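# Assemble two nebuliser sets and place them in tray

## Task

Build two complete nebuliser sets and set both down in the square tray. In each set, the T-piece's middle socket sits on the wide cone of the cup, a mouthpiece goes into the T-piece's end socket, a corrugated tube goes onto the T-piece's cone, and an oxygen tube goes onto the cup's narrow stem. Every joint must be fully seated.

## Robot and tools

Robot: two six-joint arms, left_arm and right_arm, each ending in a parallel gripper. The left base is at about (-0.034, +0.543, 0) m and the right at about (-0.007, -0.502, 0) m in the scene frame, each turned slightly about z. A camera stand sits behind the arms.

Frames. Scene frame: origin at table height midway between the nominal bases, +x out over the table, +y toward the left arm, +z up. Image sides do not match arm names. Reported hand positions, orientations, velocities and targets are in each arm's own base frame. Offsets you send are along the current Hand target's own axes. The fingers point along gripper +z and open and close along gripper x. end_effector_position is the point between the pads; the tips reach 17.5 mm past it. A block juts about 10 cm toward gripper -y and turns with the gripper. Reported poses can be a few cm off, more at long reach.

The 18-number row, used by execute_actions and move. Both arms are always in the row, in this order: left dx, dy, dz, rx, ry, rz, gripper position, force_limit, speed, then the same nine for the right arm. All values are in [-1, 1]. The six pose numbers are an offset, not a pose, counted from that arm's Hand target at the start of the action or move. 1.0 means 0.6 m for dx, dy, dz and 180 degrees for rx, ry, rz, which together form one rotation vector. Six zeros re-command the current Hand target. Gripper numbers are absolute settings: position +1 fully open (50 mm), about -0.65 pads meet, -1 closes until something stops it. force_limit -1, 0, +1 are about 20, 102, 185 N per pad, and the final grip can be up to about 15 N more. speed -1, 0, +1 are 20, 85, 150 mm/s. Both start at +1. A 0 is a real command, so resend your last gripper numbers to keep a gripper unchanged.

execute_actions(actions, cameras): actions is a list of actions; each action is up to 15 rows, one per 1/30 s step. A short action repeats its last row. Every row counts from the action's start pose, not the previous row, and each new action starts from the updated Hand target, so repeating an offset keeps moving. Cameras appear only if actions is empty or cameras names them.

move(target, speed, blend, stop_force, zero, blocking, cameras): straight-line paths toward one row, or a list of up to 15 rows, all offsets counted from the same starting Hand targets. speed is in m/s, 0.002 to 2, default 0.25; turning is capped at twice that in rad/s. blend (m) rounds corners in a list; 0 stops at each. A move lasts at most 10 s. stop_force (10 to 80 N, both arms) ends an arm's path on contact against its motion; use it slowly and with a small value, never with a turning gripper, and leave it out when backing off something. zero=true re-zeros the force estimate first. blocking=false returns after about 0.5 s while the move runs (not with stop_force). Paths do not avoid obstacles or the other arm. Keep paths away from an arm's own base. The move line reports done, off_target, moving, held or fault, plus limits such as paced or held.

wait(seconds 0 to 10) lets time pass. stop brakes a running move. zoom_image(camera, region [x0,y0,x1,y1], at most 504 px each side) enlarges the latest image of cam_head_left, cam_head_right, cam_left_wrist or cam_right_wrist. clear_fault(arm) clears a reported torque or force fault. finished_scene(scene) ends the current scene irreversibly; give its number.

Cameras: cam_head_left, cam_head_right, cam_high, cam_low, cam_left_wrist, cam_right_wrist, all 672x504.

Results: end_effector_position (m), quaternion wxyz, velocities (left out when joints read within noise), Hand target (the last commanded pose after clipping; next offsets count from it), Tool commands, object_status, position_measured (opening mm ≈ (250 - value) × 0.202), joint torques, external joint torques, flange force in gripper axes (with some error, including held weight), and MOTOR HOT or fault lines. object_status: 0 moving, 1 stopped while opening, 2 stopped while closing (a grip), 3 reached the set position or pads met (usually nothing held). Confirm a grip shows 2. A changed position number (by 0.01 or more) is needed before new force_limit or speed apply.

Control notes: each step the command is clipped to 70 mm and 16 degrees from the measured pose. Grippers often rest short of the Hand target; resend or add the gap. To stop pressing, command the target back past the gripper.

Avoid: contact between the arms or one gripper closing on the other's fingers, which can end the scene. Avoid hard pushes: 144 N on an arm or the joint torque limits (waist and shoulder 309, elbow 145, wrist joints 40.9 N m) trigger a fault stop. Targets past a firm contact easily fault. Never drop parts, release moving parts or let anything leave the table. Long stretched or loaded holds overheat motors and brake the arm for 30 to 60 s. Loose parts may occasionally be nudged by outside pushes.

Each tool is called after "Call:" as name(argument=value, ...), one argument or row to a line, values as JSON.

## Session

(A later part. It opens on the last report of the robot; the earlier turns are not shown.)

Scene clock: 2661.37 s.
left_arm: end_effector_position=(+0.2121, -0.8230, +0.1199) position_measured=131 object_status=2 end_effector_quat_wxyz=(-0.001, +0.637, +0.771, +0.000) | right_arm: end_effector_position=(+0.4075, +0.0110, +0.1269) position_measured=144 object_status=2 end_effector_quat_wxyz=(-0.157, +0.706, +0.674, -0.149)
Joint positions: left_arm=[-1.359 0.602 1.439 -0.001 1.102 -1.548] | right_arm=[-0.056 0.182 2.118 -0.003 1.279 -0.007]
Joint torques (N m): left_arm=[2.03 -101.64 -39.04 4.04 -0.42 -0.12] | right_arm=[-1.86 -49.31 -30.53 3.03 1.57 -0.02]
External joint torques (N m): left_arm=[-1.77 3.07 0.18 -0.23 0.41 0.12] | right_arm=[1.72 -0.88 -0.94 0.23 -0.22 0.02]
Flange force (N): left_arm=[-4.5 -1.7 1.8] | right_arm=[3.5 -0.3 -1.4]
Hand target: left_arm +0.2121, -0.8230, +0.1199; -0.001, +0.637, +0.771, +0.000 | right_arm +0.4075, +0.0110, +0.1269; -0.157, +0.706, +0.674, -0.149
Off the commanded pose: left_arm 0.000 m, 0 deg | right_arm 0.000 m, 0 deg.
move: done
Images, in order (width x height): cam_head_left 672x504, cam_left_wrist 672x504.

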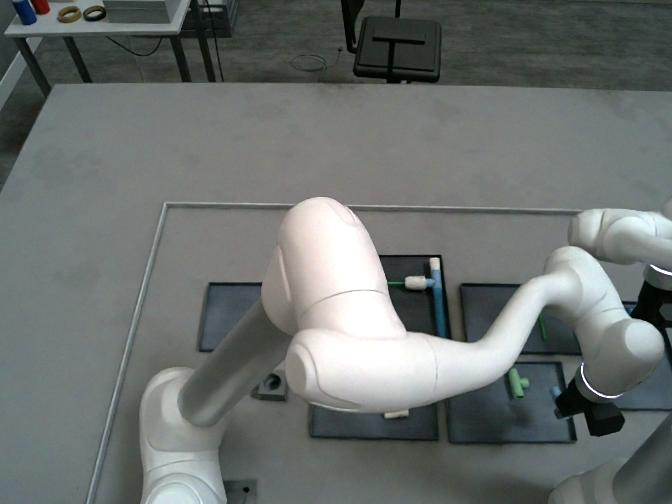

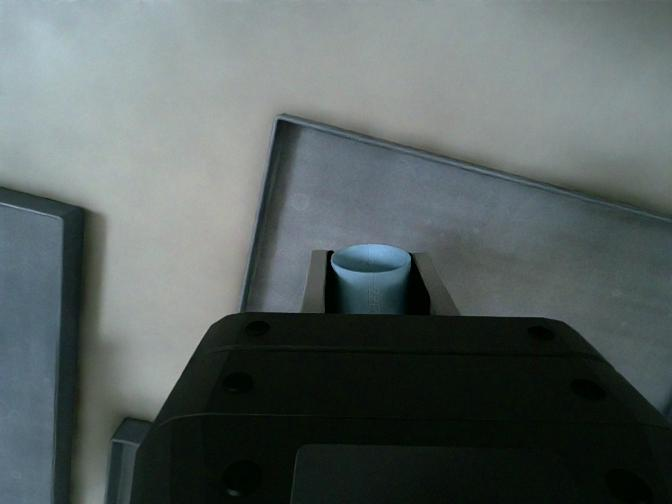

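Call:
move(
  target=[
    [0.4633, 0.4448, -0.2363, 0, 0, 0.5787, -1, 0.4, -0.7, 0, 0, 0, 0, 0, 0, -1, 0.5, -0.7],
    [0.4633, 0.4448, -0.2363, 0, 0, 0.5787, -1, 0.4, -0.7, 0.5833, -0.0772, -0.2152, -0.0867, 0.2861, 0.407, -1, 0.5, -0.7],
  ],
  speed=[0.35, 0.35],
  cameras=["cam_left_wrist", "cam_right_wrist", "cam_low", "cam_head_left"],
)

Call:
zoom_image(
  camera="cam_right_wrist",
  region=[276, 0, 456, 330],
)

Call:
zoom_image(
  camera="cam_low",
  region=[70, 130, 230, 230],
)

Scene clock: 2697.23 s.
left_arm: end_effector_position=(+0.4220, -0.4999, +0.2618) position_measured=131 object_status=2 end_effector_quat_wxyz=(+0.000, +1.000, -0.029, +0.000) | right_arm: end_effector_position=(+0.4367, +0.3599, +0.2637) position_measured=144 object_status=2 end_effector_quat_wxyz=(-0.210, +0.962, +0.022, +0.173)
Joint positions: left_arm=[-0.923 0.218 1.73 0 1.195 0.706] | right_arm=[0.529 -0.129 2.175 0.345 0.604 1.818]
Joint torques (N m): left_arm=[1.86 -65.29 -40.79 4.3 -0.36 -0.13] | right_arm=[-2.33 -25.94 -39.94 4.05 -1.2 0.06]
External joint torques (N m): left_arm=[-1.82 2.18 0.37 -0.22 0.41 0.13] | right_arm=[2.4 -1.66 -1.35 0.19 -0.14 -0.03]
Flange force (N): left_arm=[-0.1 3.7 1.0] | right_arm=[-2.4 -5.2 -1.7]
Hand target: left_arm +0.4220, -0.4999, +0.2618; +0.000, +1.000, -0.029, +0.000 | right_arm +0.4367, +0.3599, +0.2637; -0.210, +0.962, +0.022, +0.173
Off the commanded pose: left_arm 0.000 m, 0 deg | right_arm 0.000 m, 0 deg.
move: done
Images, in order (width x height): cam_head_left 672x504, cam_low 672x504, cam_left_wrist 672x504, cam_right_wrist 672x504.

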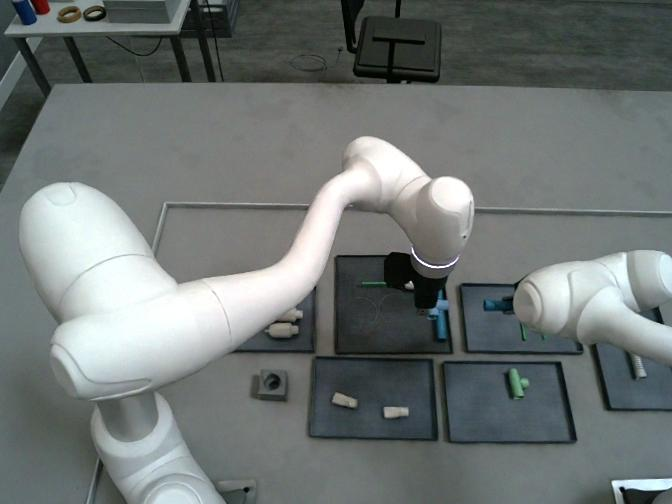

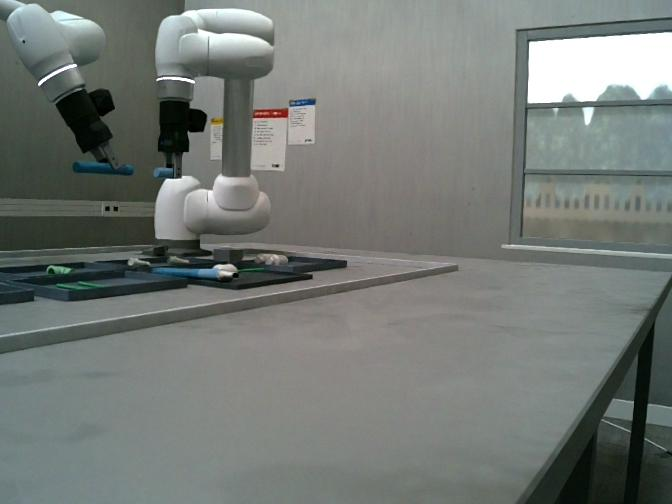

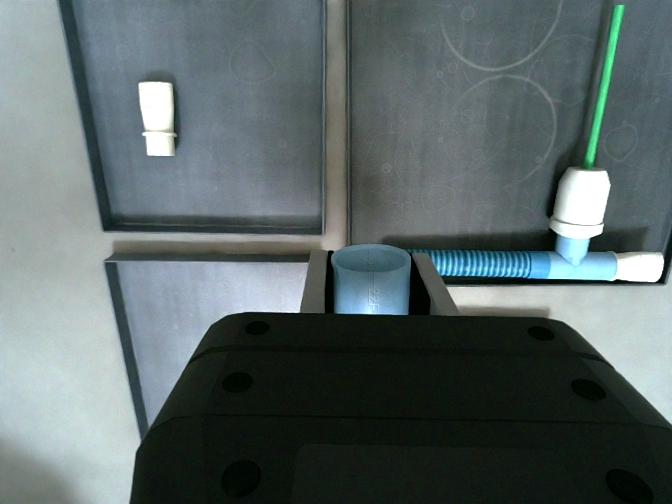

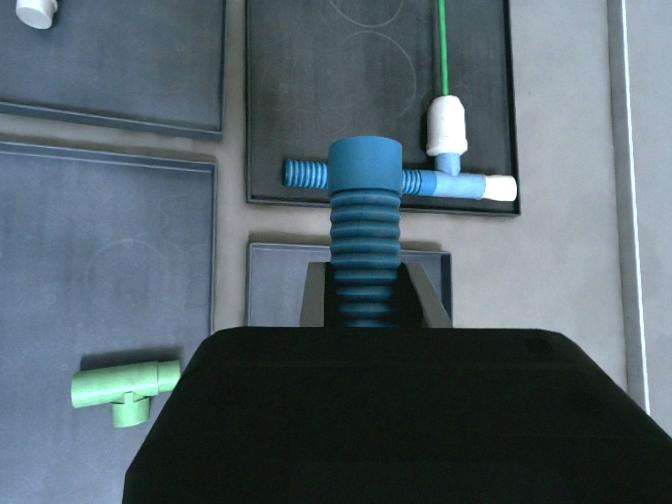

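Scaled by 1.527 from the camera's 672x504 image, which has a finer 960x720 frame.

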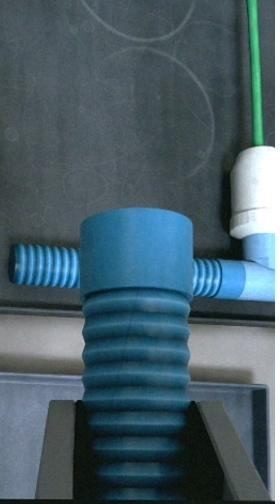

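Scaled by 3.150 from the camera's 672x504 image, which has a finer 960x720 frame.

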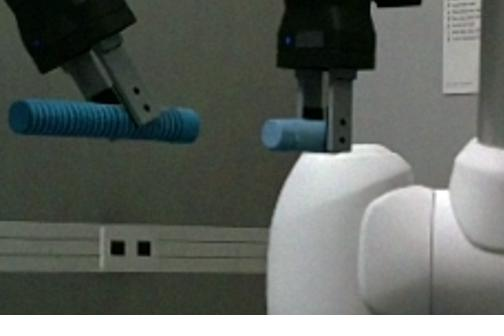

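Call:
move(
  target=[0, 0, 0, 0, 0, 0, -1, 0.4, -0.7, 0, -0.068, 0.0317, 0, 0, 0, -1, 0.5, -0.7],
  speed=0.1,
  cameras=["cam_right_wrist", "cam_low"],
)

Call:
zoom_image(
  camera="cam_right_wrist",
  region=[296, 0, 436, 270],
)

Call:
zoom_image(
  camera="cam_low",
  region=[80, 140, 200, 200],
)

Scene clock: 2704.50 s.
left_arm: end_effector_position=(+0.4220, -0.4999, +0.2618) position_measured=131 object_status=2 end_effector_quat_wxyz=(+0.000, +1.000, -0.029, +0.000) | right_arm: end_effector_position=(+0.4382, +0.4049, +0.2637) position_measured=144 object_status=2 end_effector_quat_wxyz=(-0.210, +0.962, +0.022, +0.173)
Joint positions: left_arm=[-0.923 0.218 1.73 0 1.195 0.706] | right_arm=[0.615 -0.08 2.133 0.279 0.574 1.945]
Joint torques (N m): left_arm=[1.77 -65.49 -40.85 4.29 -0.37 -0.14] | right_arm=[-1.82 -31.03 -39.82 3.95 -1.32 0.07]
External joint torques (N m): left_arm=[-1.9 2.67 0.47 -0.23 0.42 0.14] | right_arm=[1.78 -1.72 -1.29 0.25 -0.14 -0.04]
Flange force (N): left_arm=[0.2 4.2 1.4] | right_arm=[-1.7 -3.4 -2.1]
Hand target: left_arm +0.4220, -0.4999, +0.2618; +0.000, +1.000, -0.029, +0.000 | right_arm +0.4382, +0.4049, +0.2637; -0.210, +0.962, +0.022, +0.173
Off the commanded pose: left_arm 0.000 m, 0 deg | right_arm 0.000 m, 0 deg.
move: done
Images, in order (width x height): cam_low 672x504, cam_right_wrist 672x504.

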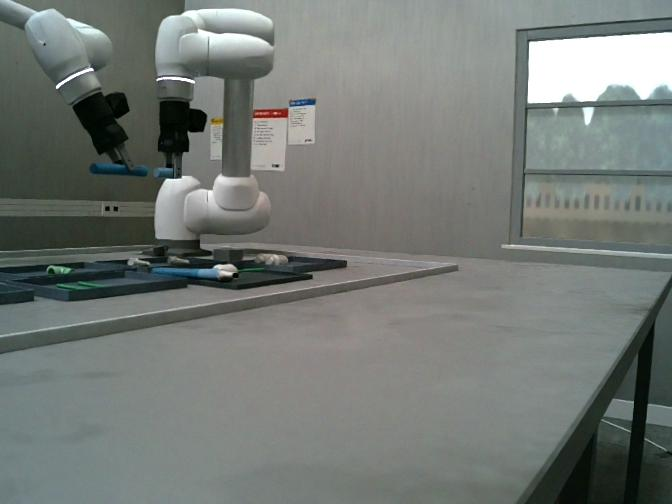

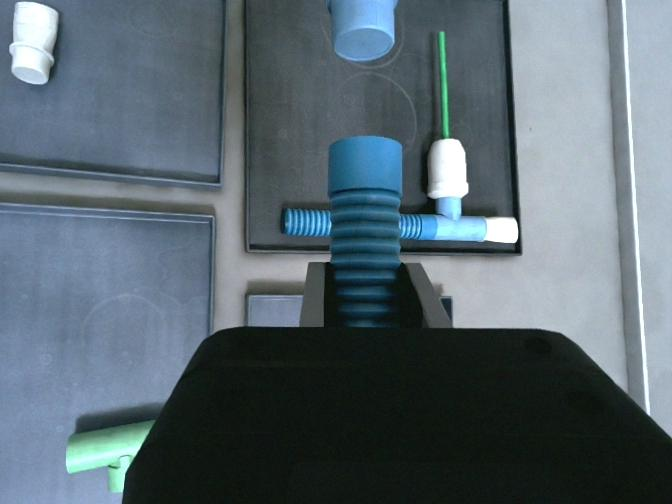

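Scaled by 1.867 from the camera's 672x504 image, which has a finer 960x720 frame.

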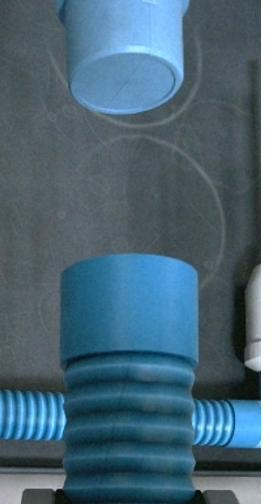

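Scaled by 4.200 from the camera's 672x504 image, which has a finer 960x720 frame.

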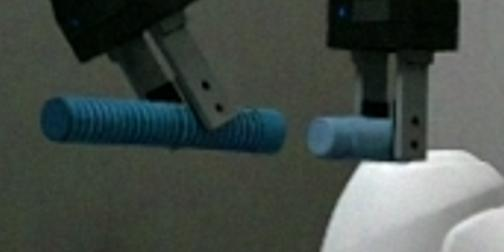

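Call:
move(
  target=[0, 0, 0, 0, 0, 0, -1, 0.4, -0.7, 0, -0.0211, 0.0099, 0.0094, 0.0014, 0.0031, -1, 0.5, -0.7],
  speed=0.06,
  cameras=["cam_right_wrist", "cam_low"],
)

Call:
zoom_image(
  camera="cam_right_wrist",
  region=[296, 40, 436, 210],
)

Call:
zoom_image(
  camera="cam_low",
  region=[90, 150, 200, 200],
)

Scene clock: 2724.00 s.
left_arm: end_effector_position=(+0.4220, -0.4999, +0.2618) position_measured=131 object_status=2 end_effector_quat_wxyz=(+0.000, +1.000, -0.029, +0.000) | right_arm: end_effector_position=(+0.4387, +0.4189, +0.2636) position_measured=144 object_status=2 end_effector_quat_wxyz=(-0.225, +0.959, +0.019, +0.174)
Joint positions: left_arm=[-0.923 0.218 1.73 0 1.195 0.706] | right_arm=[0.626 -0.069 2.131 0.323 0.548 1.926]
Joint torques (N m): left_arm=[1.62 -65.35 -40.82 4.33 -0.34 -0.12] | right_arm=[-1.89 -32.25 -39.72 3.96 -1.3 0.04]
External joint torques (N m): left_arm=[-1.44 2.47 0.5 -0.25 0.39 0.12] | right_arm=[1.81 -1.33 -1.31 0.2 -0.17 -0.01]
Flange force (N): left_arm=[0.5 3.5 1.4] | right_arm=[-1.5 -3.8 -1.3]
Hand target: left_arm +0.4220, -0.4999, +0.2618; +0.000, +1.000, -0.029, +0.000 | right_arm +0.4387, +0.4189, +0.2636; -0.225, +0.959, +0.019, +0.173
Off the commanded pose: left_arm 0.000 m, 0 deg | right_arm 0.000 m, 0 deg.
move: done
Images, in order (width x height): cam_low 672x504, cam_right_wrist 672x504.

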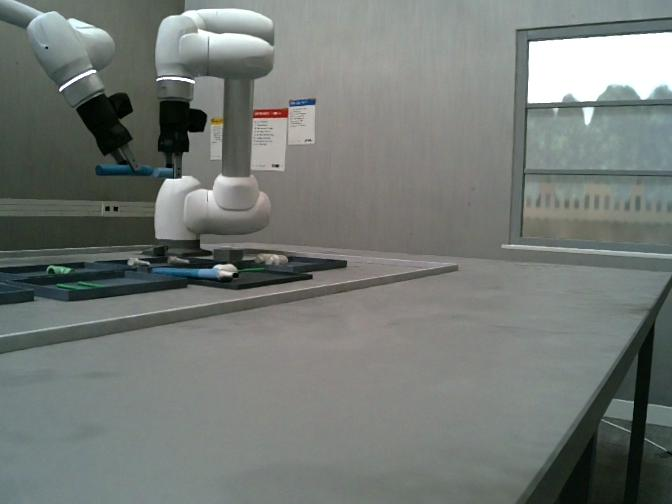

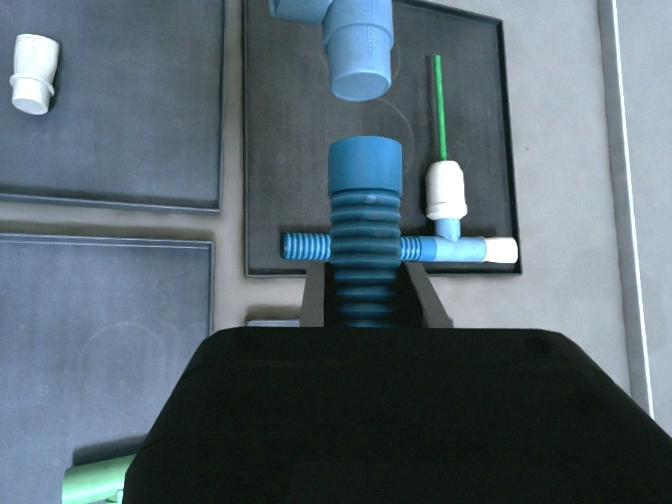

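Scaled by 2.965 from the camera's 672x504 image, which has a finer 960x720 frame.

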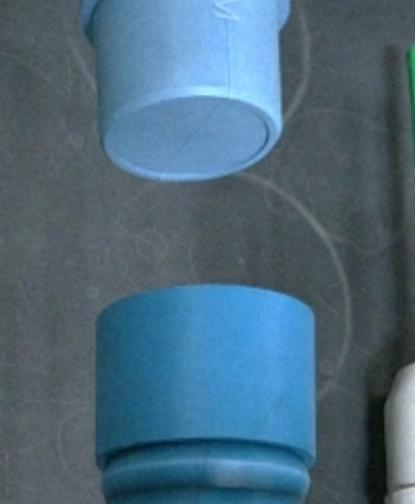

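Scaled by 4.582 from the camera's 672x504 image, which has a finer 960x720 frame.

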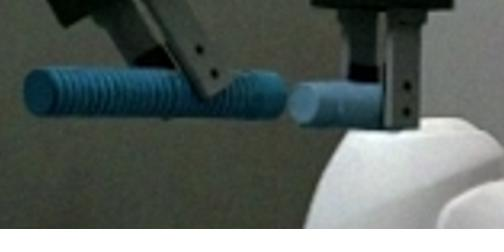

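Call:
move(
  target=[0,0,0,0,0,0,-1,0.4,-0.7,-0.002,0,0,0,0,0,-1,0.5,-0.7],
  speed=0.05,
  cameras=["cam_right_wrist","cam_low","cam_high","cam_left_wrist"],
)

Call:
zoom_image(
  camera="cam_right_wrist",
  region=[296, 40, 436, 180],
)

Scene clock: 2747.03 s.
left_arm: end_effector_position=(+0.4220, -0.4999, +0.2618) position_measured=131 object_status=2 end_effector_quat_wxyz=(+0.000, +1.000, -0.029, +0.000) | right_arm: end_effector_position=(+0.4375, +0.4189, +0.2632) position_measured=144 object_status=2 end_effector_quat_wxyz=(-0.225, +0.959, +0.019, +0.173)
Joint positions: left_arm=[-0.923 0.218 1.73 0 1.195 0.706] | right_arm=[0.627 -0.07 2.133 0.322 0.547 1.928]
Joint torques (N m): left_arm=[1.81 -65.33 -40.79 4.29 -0.36 -0.14] | right_arm=[-1.86 -32.36 -39.78 3.95 -1.33 0.05]
External joint torques (N m): left_arm=[-1.87 2.48 0.42 -0.22 0.41 0.14] | right_arm=[1.76 -1.31 -1.26 0.21 -0.14 -0.03]
Flange force (N): left_arm=[0.2 4.0 1.3] | right_arm=[-1.5 -3.6 -1.4]
Hand target: left_arm +0.4220, -0.4999, +0.2618; +0.000, +1.000, -0.029, +0.000 | right_arm +0.4375, +0.4189, +0.2632; -0.225, +0.959, +0.019, +0.173
Off the commanded pose: left_arm 0.000 m, 0 deg | right_arm 0.000 m, 0 deg.
move: done
Images, in order (width x height): cam_high 672x504, cam_low 672x504, cam_left_wrist 672x504, cam_right_wrist 672x504.

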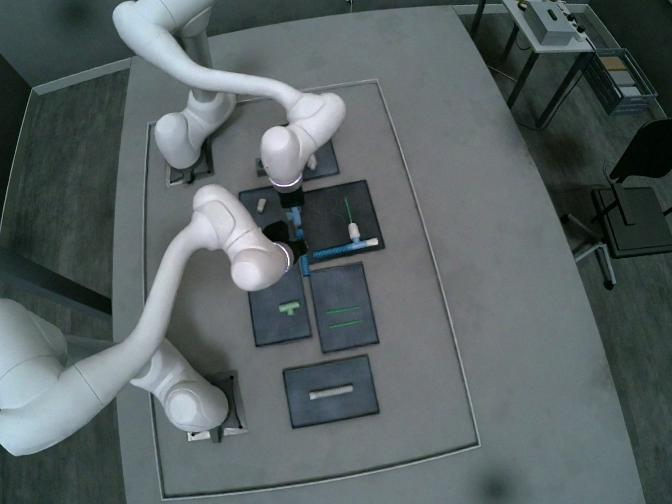

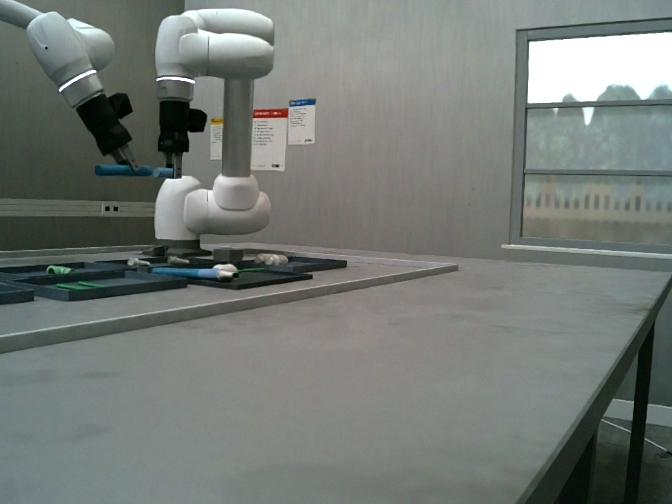

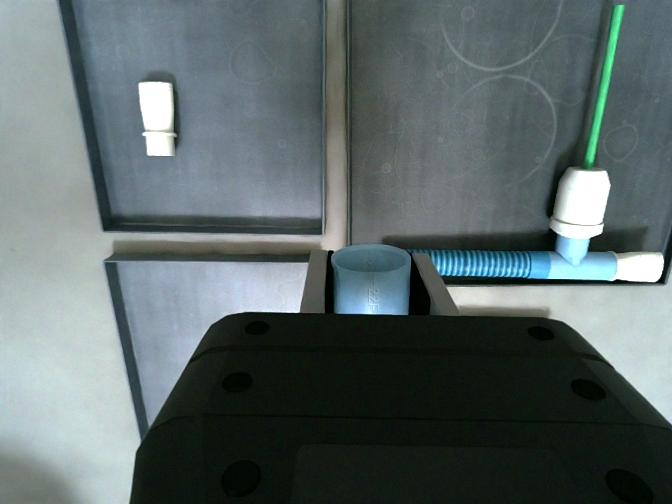

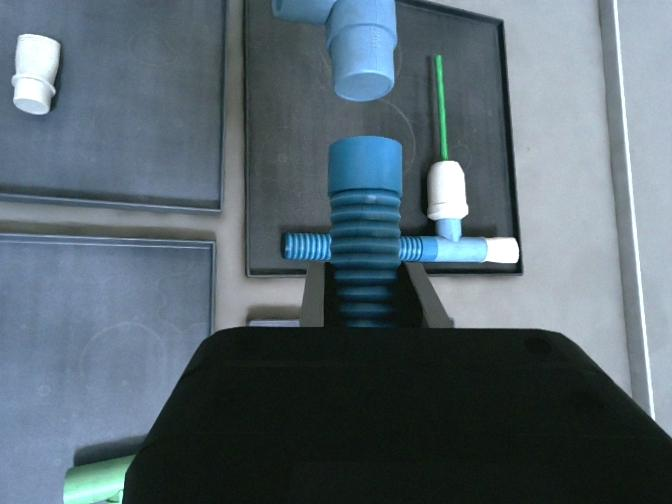

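Scaled by 3.600 from the camera's 672x504 image, which has a finer 960x720 frame.

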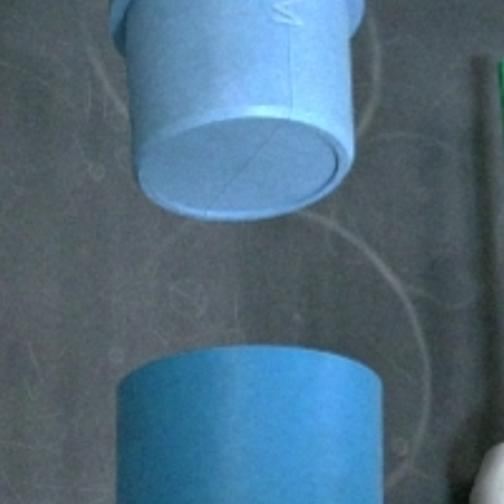

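Call:
zoom_image(
  camera="cam_low",
  region=[70, 120, 210, 210],
)

Call:
zoom_image(
  camera="cam_high",
  region=[250, 180, 350, 300],
)

Scaled by 3.600 from the camera's 672x504 image, which has a finer 960x720 frame.

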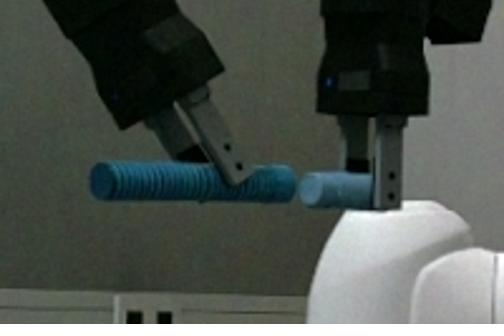

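Scaled by 4.200 from the camera's 672x504 image, which has a finer 960x720 frame.

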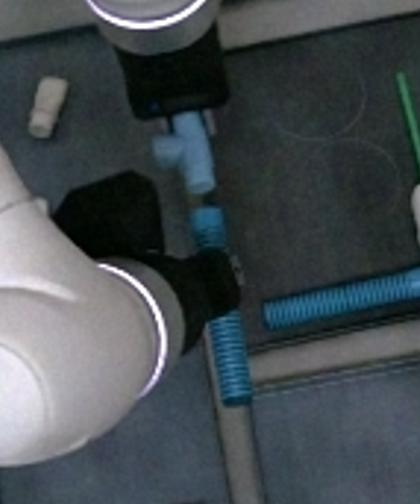

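Call:
zoom_image(
  camera="cam_low",
  region=[120, 150, 190, 195],
)

Call:
zoom_image(
  camera="cam_high",
  region=[280, 195, 320, 245],
)

Scaled by 7.200 from the camera's 672x504 image, which has a finer 960x720 frame.

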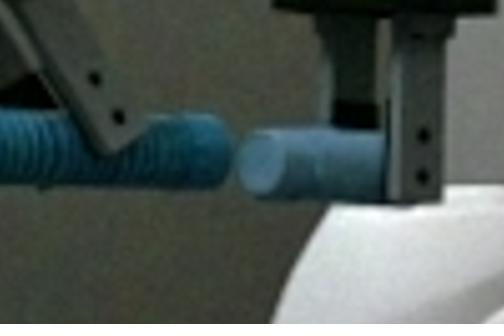

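Scaled by 10.080 from the camera's 672x504 image, which has a finer 960x720 frame.

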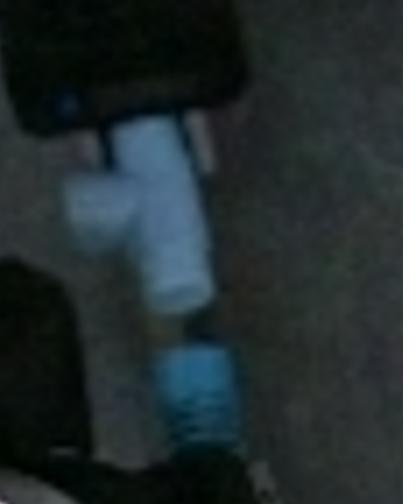

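Call:
wait(
  seconds=0,
  cameras=["cam_head_left","cam_head_right"],
)

Scene clock: 2821.60 s.
left_arm: end_effector_position=(+0.4220, -0.4999, +0.2618) position_measured=131 object_status=2 end_effector_quat_wxyz=(+0.000, +1.000, -0.029, +0.000) | right_arm: end_effector_position=(+0.4375, +0.4189, +0.2632) position_measured=144 object_status=2 end_effector_quat_wxyz=(-0.225, +0.959, +0.019, +0.173)
Joint positions: left_arm=[-0.923 0.218 1.73 0 1.195 0.706] | right_arm=[0.627 -0.07 2.133 0.322 0.547 1.928]
Joint torques (N m): left_arm=[1.85 -65.43 -40.77 4.33 -0.36 -0.13] | right_arm=[-2.22 -31.85 -39.79 3.91 -1.34 0.06]
External joint torques (N m): left_arm=[-2.33 2.96 0.52 -0.29 0.41 0.13] | right_arm=[2.06 -1.59 -1.18 0.24 -0.12 -0.03]
Flange force (N): left_arm=[0.0 4.8 1.7] | right_arm=[-2.2 -3.8 -1.7]
Hand target: left_arm +0.4220, -0.4999, +0.2618; +0.000, +1.000, -0.029, +0.000 | right_arm +0.4375, +0.4189, +0.2632; -0.225, +0.959, +0.019, +0.173
Tool commands: left_gripper/position=-1.0 left_gripper/force_limit=+0.4 left_gripper/speed=-0.7 right_gripper/position=-1.0 right_gripper/force_limit=+0.5 right_gripper/speed=-0.7
Off the commanded pose: left_arm 0.000 m, 0 deg | right_arm 0.000 m, 0 deg.
Images, in order (width x height): cam_head_left 672x504, cam_head_right 672x504.

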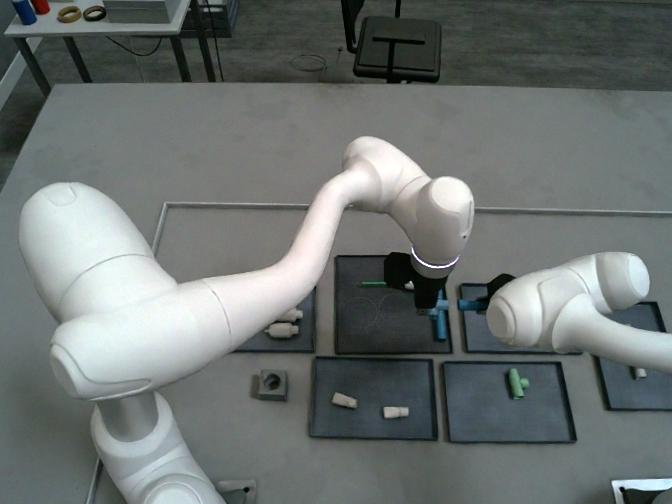

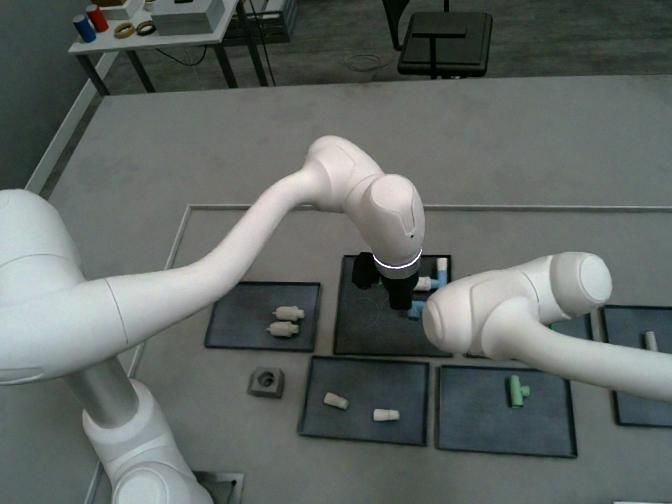

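Call:
zoom_image(
  camera="cam_head_left",
  region=[415, 280, 505, 350],
)

Scaled by 5.600 from the camera's 672x504 image, which has a finer 960x720 frame.

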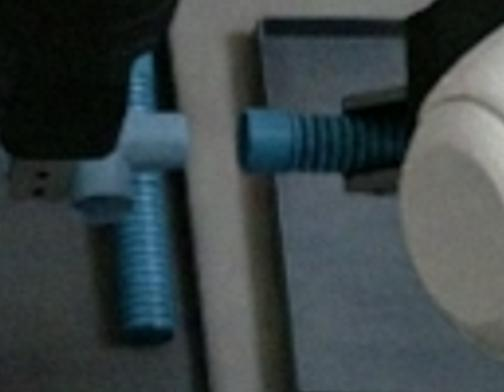

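Call:
wait(
  seconds=0,
  cameras=["cam_low"],
)

Call:
zoom_image(
  camera="cam_low",
  region=[90, 145, 182, 195],
)

Call:
zoom_image(
  camera="cam_low",
  region=[146, 150, 186, 190],
)

Scene clock: 2832.70 s.
left_arm: end_effector_position=(+0.4220, -0.4999, +0.2618) position_measured=131 object_status=2 end_effector_quat_wxyz=(+0.000, +1.000, -0.029, +0.000) | right_arm: end_effector_position=(+0.4375, +0.4189, +0.2632) position_measured=144 object_status=2 end_effector_quat_wxyz=(-0.225, +0.959, +0.019, +0.173)
Joint positions: left_arm=[-0.923 0.218 1.73 0 1.195 0.706] | right_arm=[0.627 -0.07 2.133 0.322 0.547 1.928]
Joint torques (N m): left_arm=[1.78 -65.44 -40.79 4.32 -0.37 -0.15] | right_arm=[-1.95 -32.02 -39.82 3.91 -1.31 0]
External joint torques (N m): left_arm=[-1.87 2.85 0.62 -0.27 0.42 0.15] | right_arm=[2.1 -1.54 -1.14 0.25 -0.15 0.02]
Flange force (N): left_arm=[0.3 4.1 1.7] | right_arm=[-2.4 -4.0 -1.6]
Hand target: left_arm +0.4220, -0.4999, +0.2618; +0.000, +1.000, -0.029, +0.000 | right_arm +0.4375, +0.4189, +0.2632; -0.225, +0.959, +0.019, +0.173
Tool commands: left_gripper/position=-1.0 left_gripper/force_limit=+0.4 left_gripper/speed=-0.7 right_gripper/position=-1.0 right_gripper/force_limit=+0.5 right_gripper/speed=-0.7
Off the commanded pose: left_arm 0.000 m, 0 deg | right_arm 0.000 m, 0 deg.
Images, in order (width x height): cam_low 672x504.

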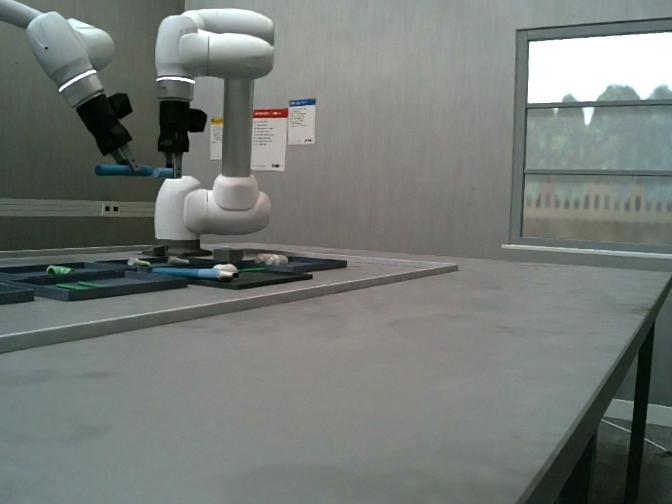

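Scaled by 5.478 from the camera's 672x504 image, which has a finer 960x720 frame.

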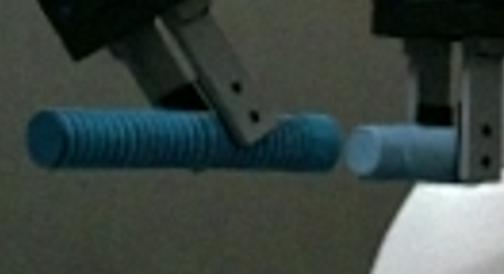

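Scaled by 12.600 from the camera's 672x504 image, which has a finer 960x720 frame.

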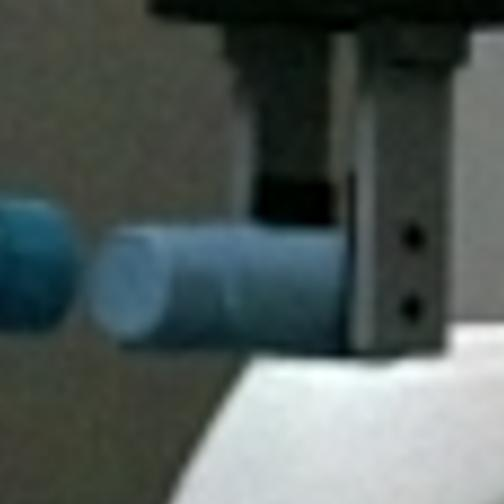

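Call:
move(
  target=[0,0,0,0,0,0,-1,0.4,-0.7,0.00342,0.00282,0.00612,0.00416,-0.00519,-0.01027,-1,0.5,-0.7],
  speed=0.05,
  cameras=["cam_right_wrist","cam_low","cam_high"],
)

Call:
zoom_image(
  camera="cam_right_wrist",
  region=[296, 40, 436, 180],
)

Call:
zoom_image(
  camera="cam_low",
  region=[90, 145, 182, 195],
)

Call:
zoom_image(
  camera="cam_high",
  region=[280, 200, 320, 250],
)

Scene clock: 2860.17 s.
left_arm: end_effector_position=(+0.4220, -0.4999, +0.2618) position_measured=131 object_status=2 end_effector_quat_wxyz=(+0.000, +1.000, -0.029, +0.000) | right_arm: end_effector_position=(+0.4408, +0.4190, +0.2601) position_measured=144 object_status=2 end_effector_quat_wxyz=(-0.228, +0.958, +0.038, +0.169)
Joint positions: left_arm=[-0.923 0.218 1.73 0 1.195 0.706] | right_arm=[0.61 -0.06 2.13 0.374 0.557 1.836]
Joint torques (N m): left_arm=[1.73 -65.65 -40.7 4.29 -0.39 -0.12] | right_arm=[-2.13 -33.44 -39.75 3.94 -1.24 0.05]
External joint torques (N m): left_arm=[-1.78 2.78 0.39 -0.23 0.44 0.12] | right_arm=[2.09 -0.78 -1.08 0.2 -0.13 -0.03]
Flange force (N): left_arm=[0.6 4.3 1.3] | right_arm=[-1.5 -4.3 -0.2]
Hand target: left_arm +0.4220, -0.4999, +0.2618; +0.000, +1.000, -0.029, +0.000 | right_arm +0.4408, +0.4189, +0.2601; -0.228, +0.958, +0.038, +0.169
Off the commanded pose: left_arm 0.000 m, 0 deg | right_arm 0.000 m, 0 deg.
move: done
Images, in order (width x height): cam_high 672x504, cam_low 672x504, cam_right_wrist 672x504.

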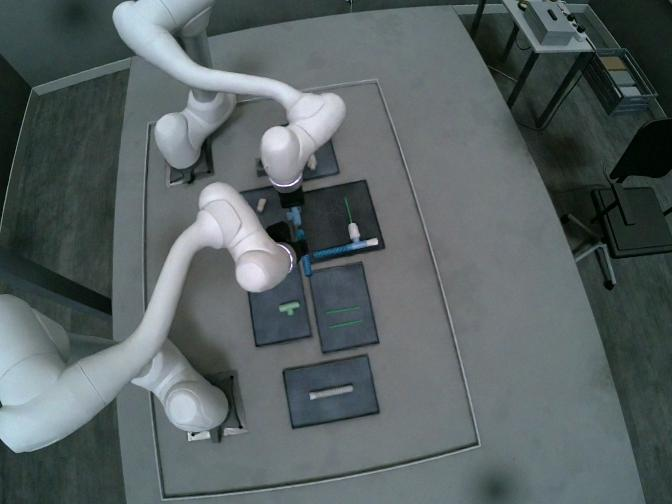

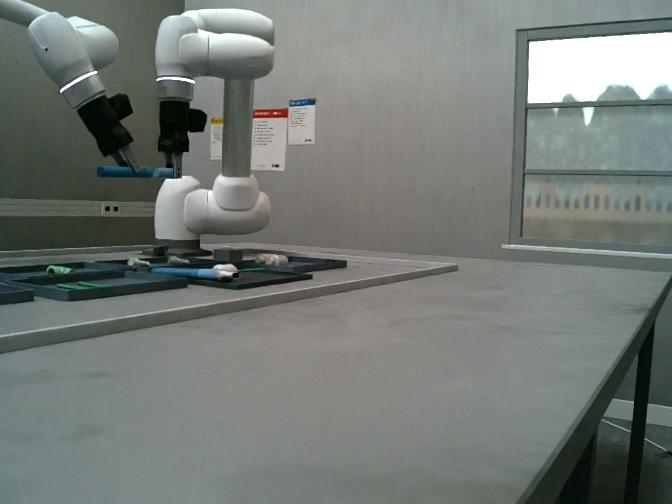

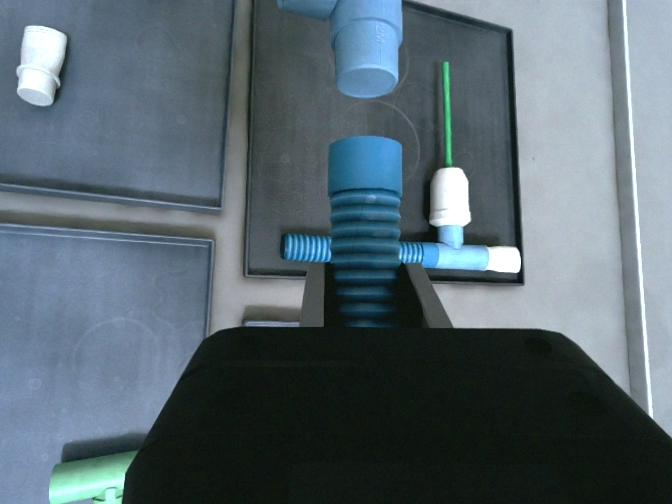

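Scaled by 3.600 from the camera's 672x504 image, which has a finer 960x720 frame.

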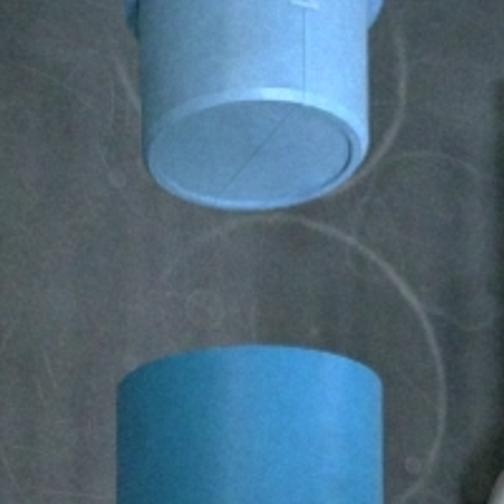

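Scaled by 5.478 from the camera's 672x504 image, which has a finer 960x720 frame.

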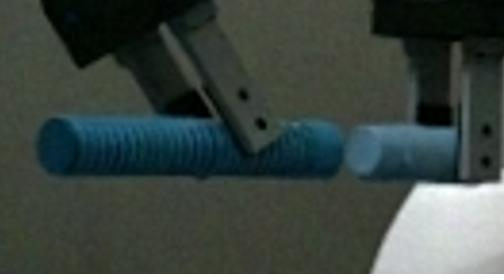

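Scaled by 10.080 from the camera's 672x504 image, which has a finer 960x720 frame.

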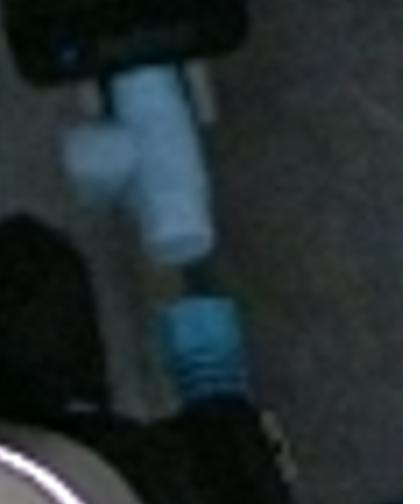

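Call:
move(
  target=[0,0,0,0,0,0,-1,0.4,-0.7,0.001,-0.02505,0.01335,0,0,0,-1,0.5,-0.7],
  speed=0.06,
  cameras=["cam_right_wrist","cam_low"],
)

Call:
zoom_image(
  camera="cam_right_wrist",
  region=[296, 60, 436, 200],
)

Call:
zoom_image(
  camera="cam_low",
  region=[90, 145, 182, 195],
)

Scene clock: 2869.27 s.
left_arm: end_effector_position=(+0.4220, -0.4999, +0.2618) position_measured=131 object_status=2 end_effector_quat_wxyz=(+0.000, +1.000, -0.029, +0.000) | right_arm: end_effector_position=(+0.4416, +0.4360, +0.2600) position_measured=144 object_status=2 end_effector_quat_wxyz=(-0.228, +0.958, +0.038, +0.169)
Joint positions: left_arm=[-0.923 0.218 1.73 0 1.195 0.706] | right_arm=[0.64 -0.041 2.113 0.35 0.547 1.88]
Joint torques (N m): left_arm=[1.62 -65.53 -40.83 4.32 -0.39 -0.13] | right_arm=[-1.94 -34.9 -39.66 3.95 -1.26 0.1]
External joint torques (N m): left_arm=[-1.59 2.52 0.45 -0.24 0.43 0.13] | right_arm=[1.72 -1.53 -1.2 0.19 -0.16 -0.07]
Flange force (N): left_arm=[0.5 3.7 1.3] | right_arm=[-1.5 -3.2 -1.6]
Hand target: left_arm +0.4220, -0.4999, +0.2618; +0.000, +1.000, -0.029, +0.000 | right_arm +0.4416, +0.4360, +0.2600; -0.228, +0.958, +0.038, +0.169
Off the commanded pose: left_arm 0.000 m, 0 deg | right_arm 0.000 m, 0 deg.
move: done
Images, in order (width x height): cam_low 672x504, cam_right_wrist 672x504.

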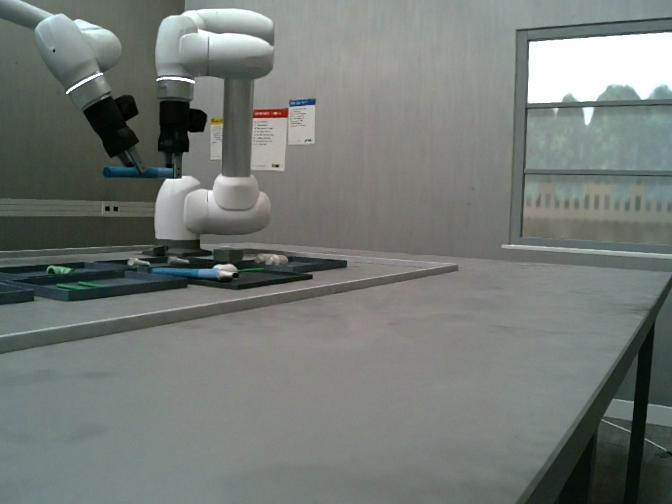

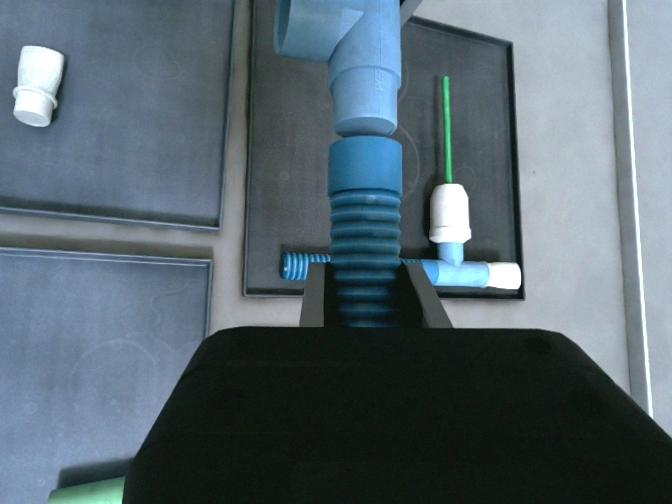

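Scaled by 3.600 from the camera's 672x504 image, which has a finer 960x720 frame.

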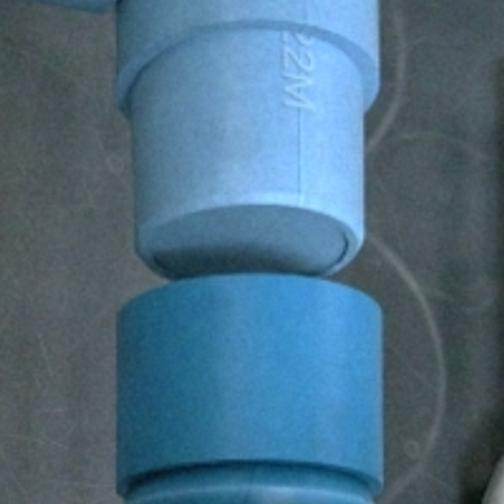

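Scaled by 5.478 from the camera's 672x504 image, which has a finer 960x720 frame.

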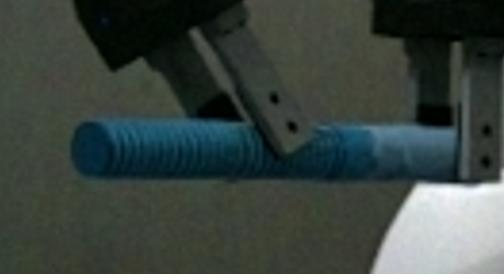

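Call:
move(
  target=[0,0,0,0,0,0,-1,0.4,-0.7,0,-0.0194,0.0097,0,0,0,-1,0.5,-0.7],
  speed=0.014,
  stop_force=22,
  cameras=["cam_right_wrist"],
)

Call:
zoom_image(
  camera="cam_right_wrist",
  region=[296, 60, 436, 200],
)

Scene clock: 2875.67 s.
left_arm: end_effector_position=(+0.4220, -0.4999, +0.2618) position_measured=131 object_status=2 end_effector_quat_wxyz=(+0.000, +1.000, -0.029, +0.000) | right_arm: end_effector_position=(+0.4416, +0.4443, +0.2599) position_measured=144 object_status=2 end_effector_quat_wxyz=(-0.228, +0.958, +0.038, +0.169)
Joint positions: left_arm=[-0.922 0.218 1.73 0 1.195 0.706] | right_arm=[0.654 -0.032 2.104 0.337 0.542 1.903]
Joint torques (N m): left_arm=[-10.55 -62.18 -53.16 -0.43 -7.75 -0.5] | right_arm=[12.65 -34.9 -48.7 7.99 -3.61 0.07]
External joint torques (N m): left_arm=[10.52 -0.6 12.81 4.51 7.8 0.5] | right_arm=[-12.84 -2.71 7.8 -3.85 2.16 -0.04]
Flange force (N): left_arm=[-2.6 -27.2 0.8] | right_arm=[1.0 24.6 -14.2]
Hand target: left_arm +0.4220, -0.4999, +0.2618; +0.000, +1.000, -0.029, +0.000 | right_arm +0.4416, +0.4443, +0.2599; -0.228, +0.958, +0.038, +0.169 (not the last commanded pose)
Off the commanded pose: left_arm 0.000 m, 0 deg | right_arm 0.005 m, 0 deg.
move: contact (right_arm)
Images, in order (width x height): cam_right_wrist 672x504.

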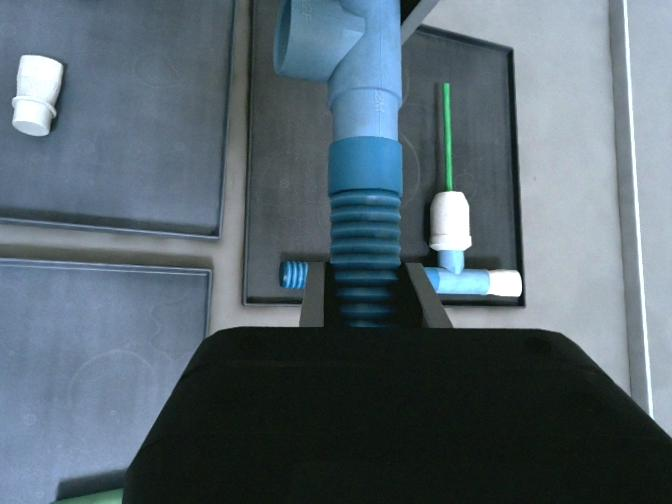

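Scaled by 3.600 from the camera's 672x504 image, which has a finer 960x720 frame.

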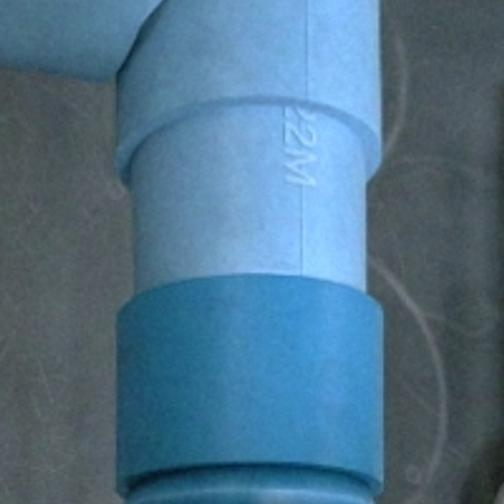

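Call:
wait(
  seconds=0,
  cameras=["cam_low","cam_head_left"],
)

Call:
zoom_image(
  camera="cam_low",
  region=[90, 145, 182, 195],
)

Call:
zoom_image(
  camera="cam_low",
  region=[146, 150, 186, 190],
)

Call:
zoom_image(
  camera="cam_head_left",
  region=[415, 280, 505, 350],
)

Scene clock: 2887.20 s.
left_arm: end_effector_position=(+0.4220, -0.4999, +0.2618) position_measured=131 object_status=2 end_effector_quat_wxyz=(+0.000, +1.000, -0.029, +0.000) | right_arm: end_effector_position=(+0.4416, +0.4443, +0.2599) position_measured=144 object_status=2 end_effector_quat_wxyz=(-0.228, +0.958, +0.038, +0.169)
Joint positions: left_arm=[-0.923 0.218 1.73 0 1.195 0.706] | right_arm=[0.654 -0.032 2.104 0.337 0.542 1.903]
Joint torques (N m): left_arm=[-12.03 -61.62 -53.06 -0.89 -7.8 -0.44] | right_arm=[12.69 -34.84 -50.05 8.12 -4.21 0.15]
External joint torques (N m): left_arm=[11.95 -1.45 12.64 4.97 7.85 0.44] | right_arm=[-12.6 -2.86 9.19 -3.99 2.77 -0.12]
Flange force (N): left_arm=[-1.6 -29.2 0.0] | right_arm=[-0.9 25.8 -15.3]
Hand target: left_arm +0.4220, -0.4999, +0.2618; +0.000, +1.000, -0.029, +0.000 | right_arm +0.4416, +0.4443, +0.2599; -0.228, +0.958, +0.038, +0.169 (not the last commanded pose)
Tool commands: left_gripper/position=-1.0 left_gripper/force_limit=+0.4 left_gripper/speed=-0.7 right_gripper/position=-1.0 right_gripper/force_limit=+0.5 right_gripper/speed=-0.7
Off the commanded pose: left_arm 0.000 m, 0 deg | right_arm 0.005 m, 0 deg.
Images, in order (width x height): cam_head_left 672x504, cam_low 672x504.

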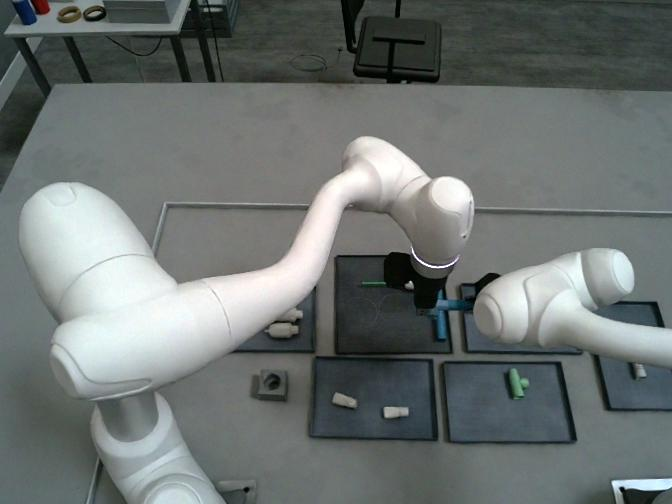

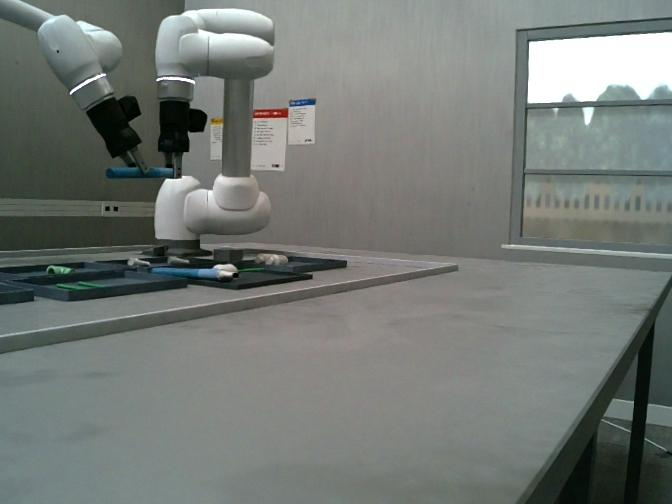

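Scaled by 5.478 from the camera's 672x504 image, which has a finer 960x720 frame.

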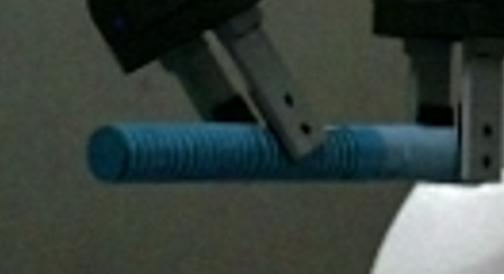

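Scaled by 12.600 from the camera's 672x504 image, which has a finer 960x720 frame.

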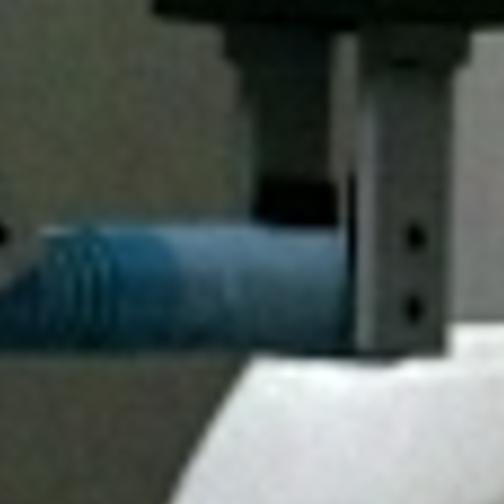

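Scaled by 5.600 from the camera's 672x504 image, which has a finer 960x720 frame.

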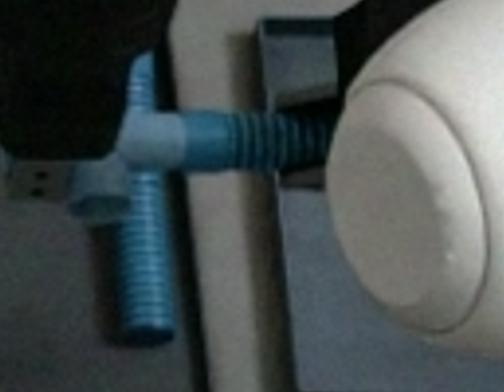

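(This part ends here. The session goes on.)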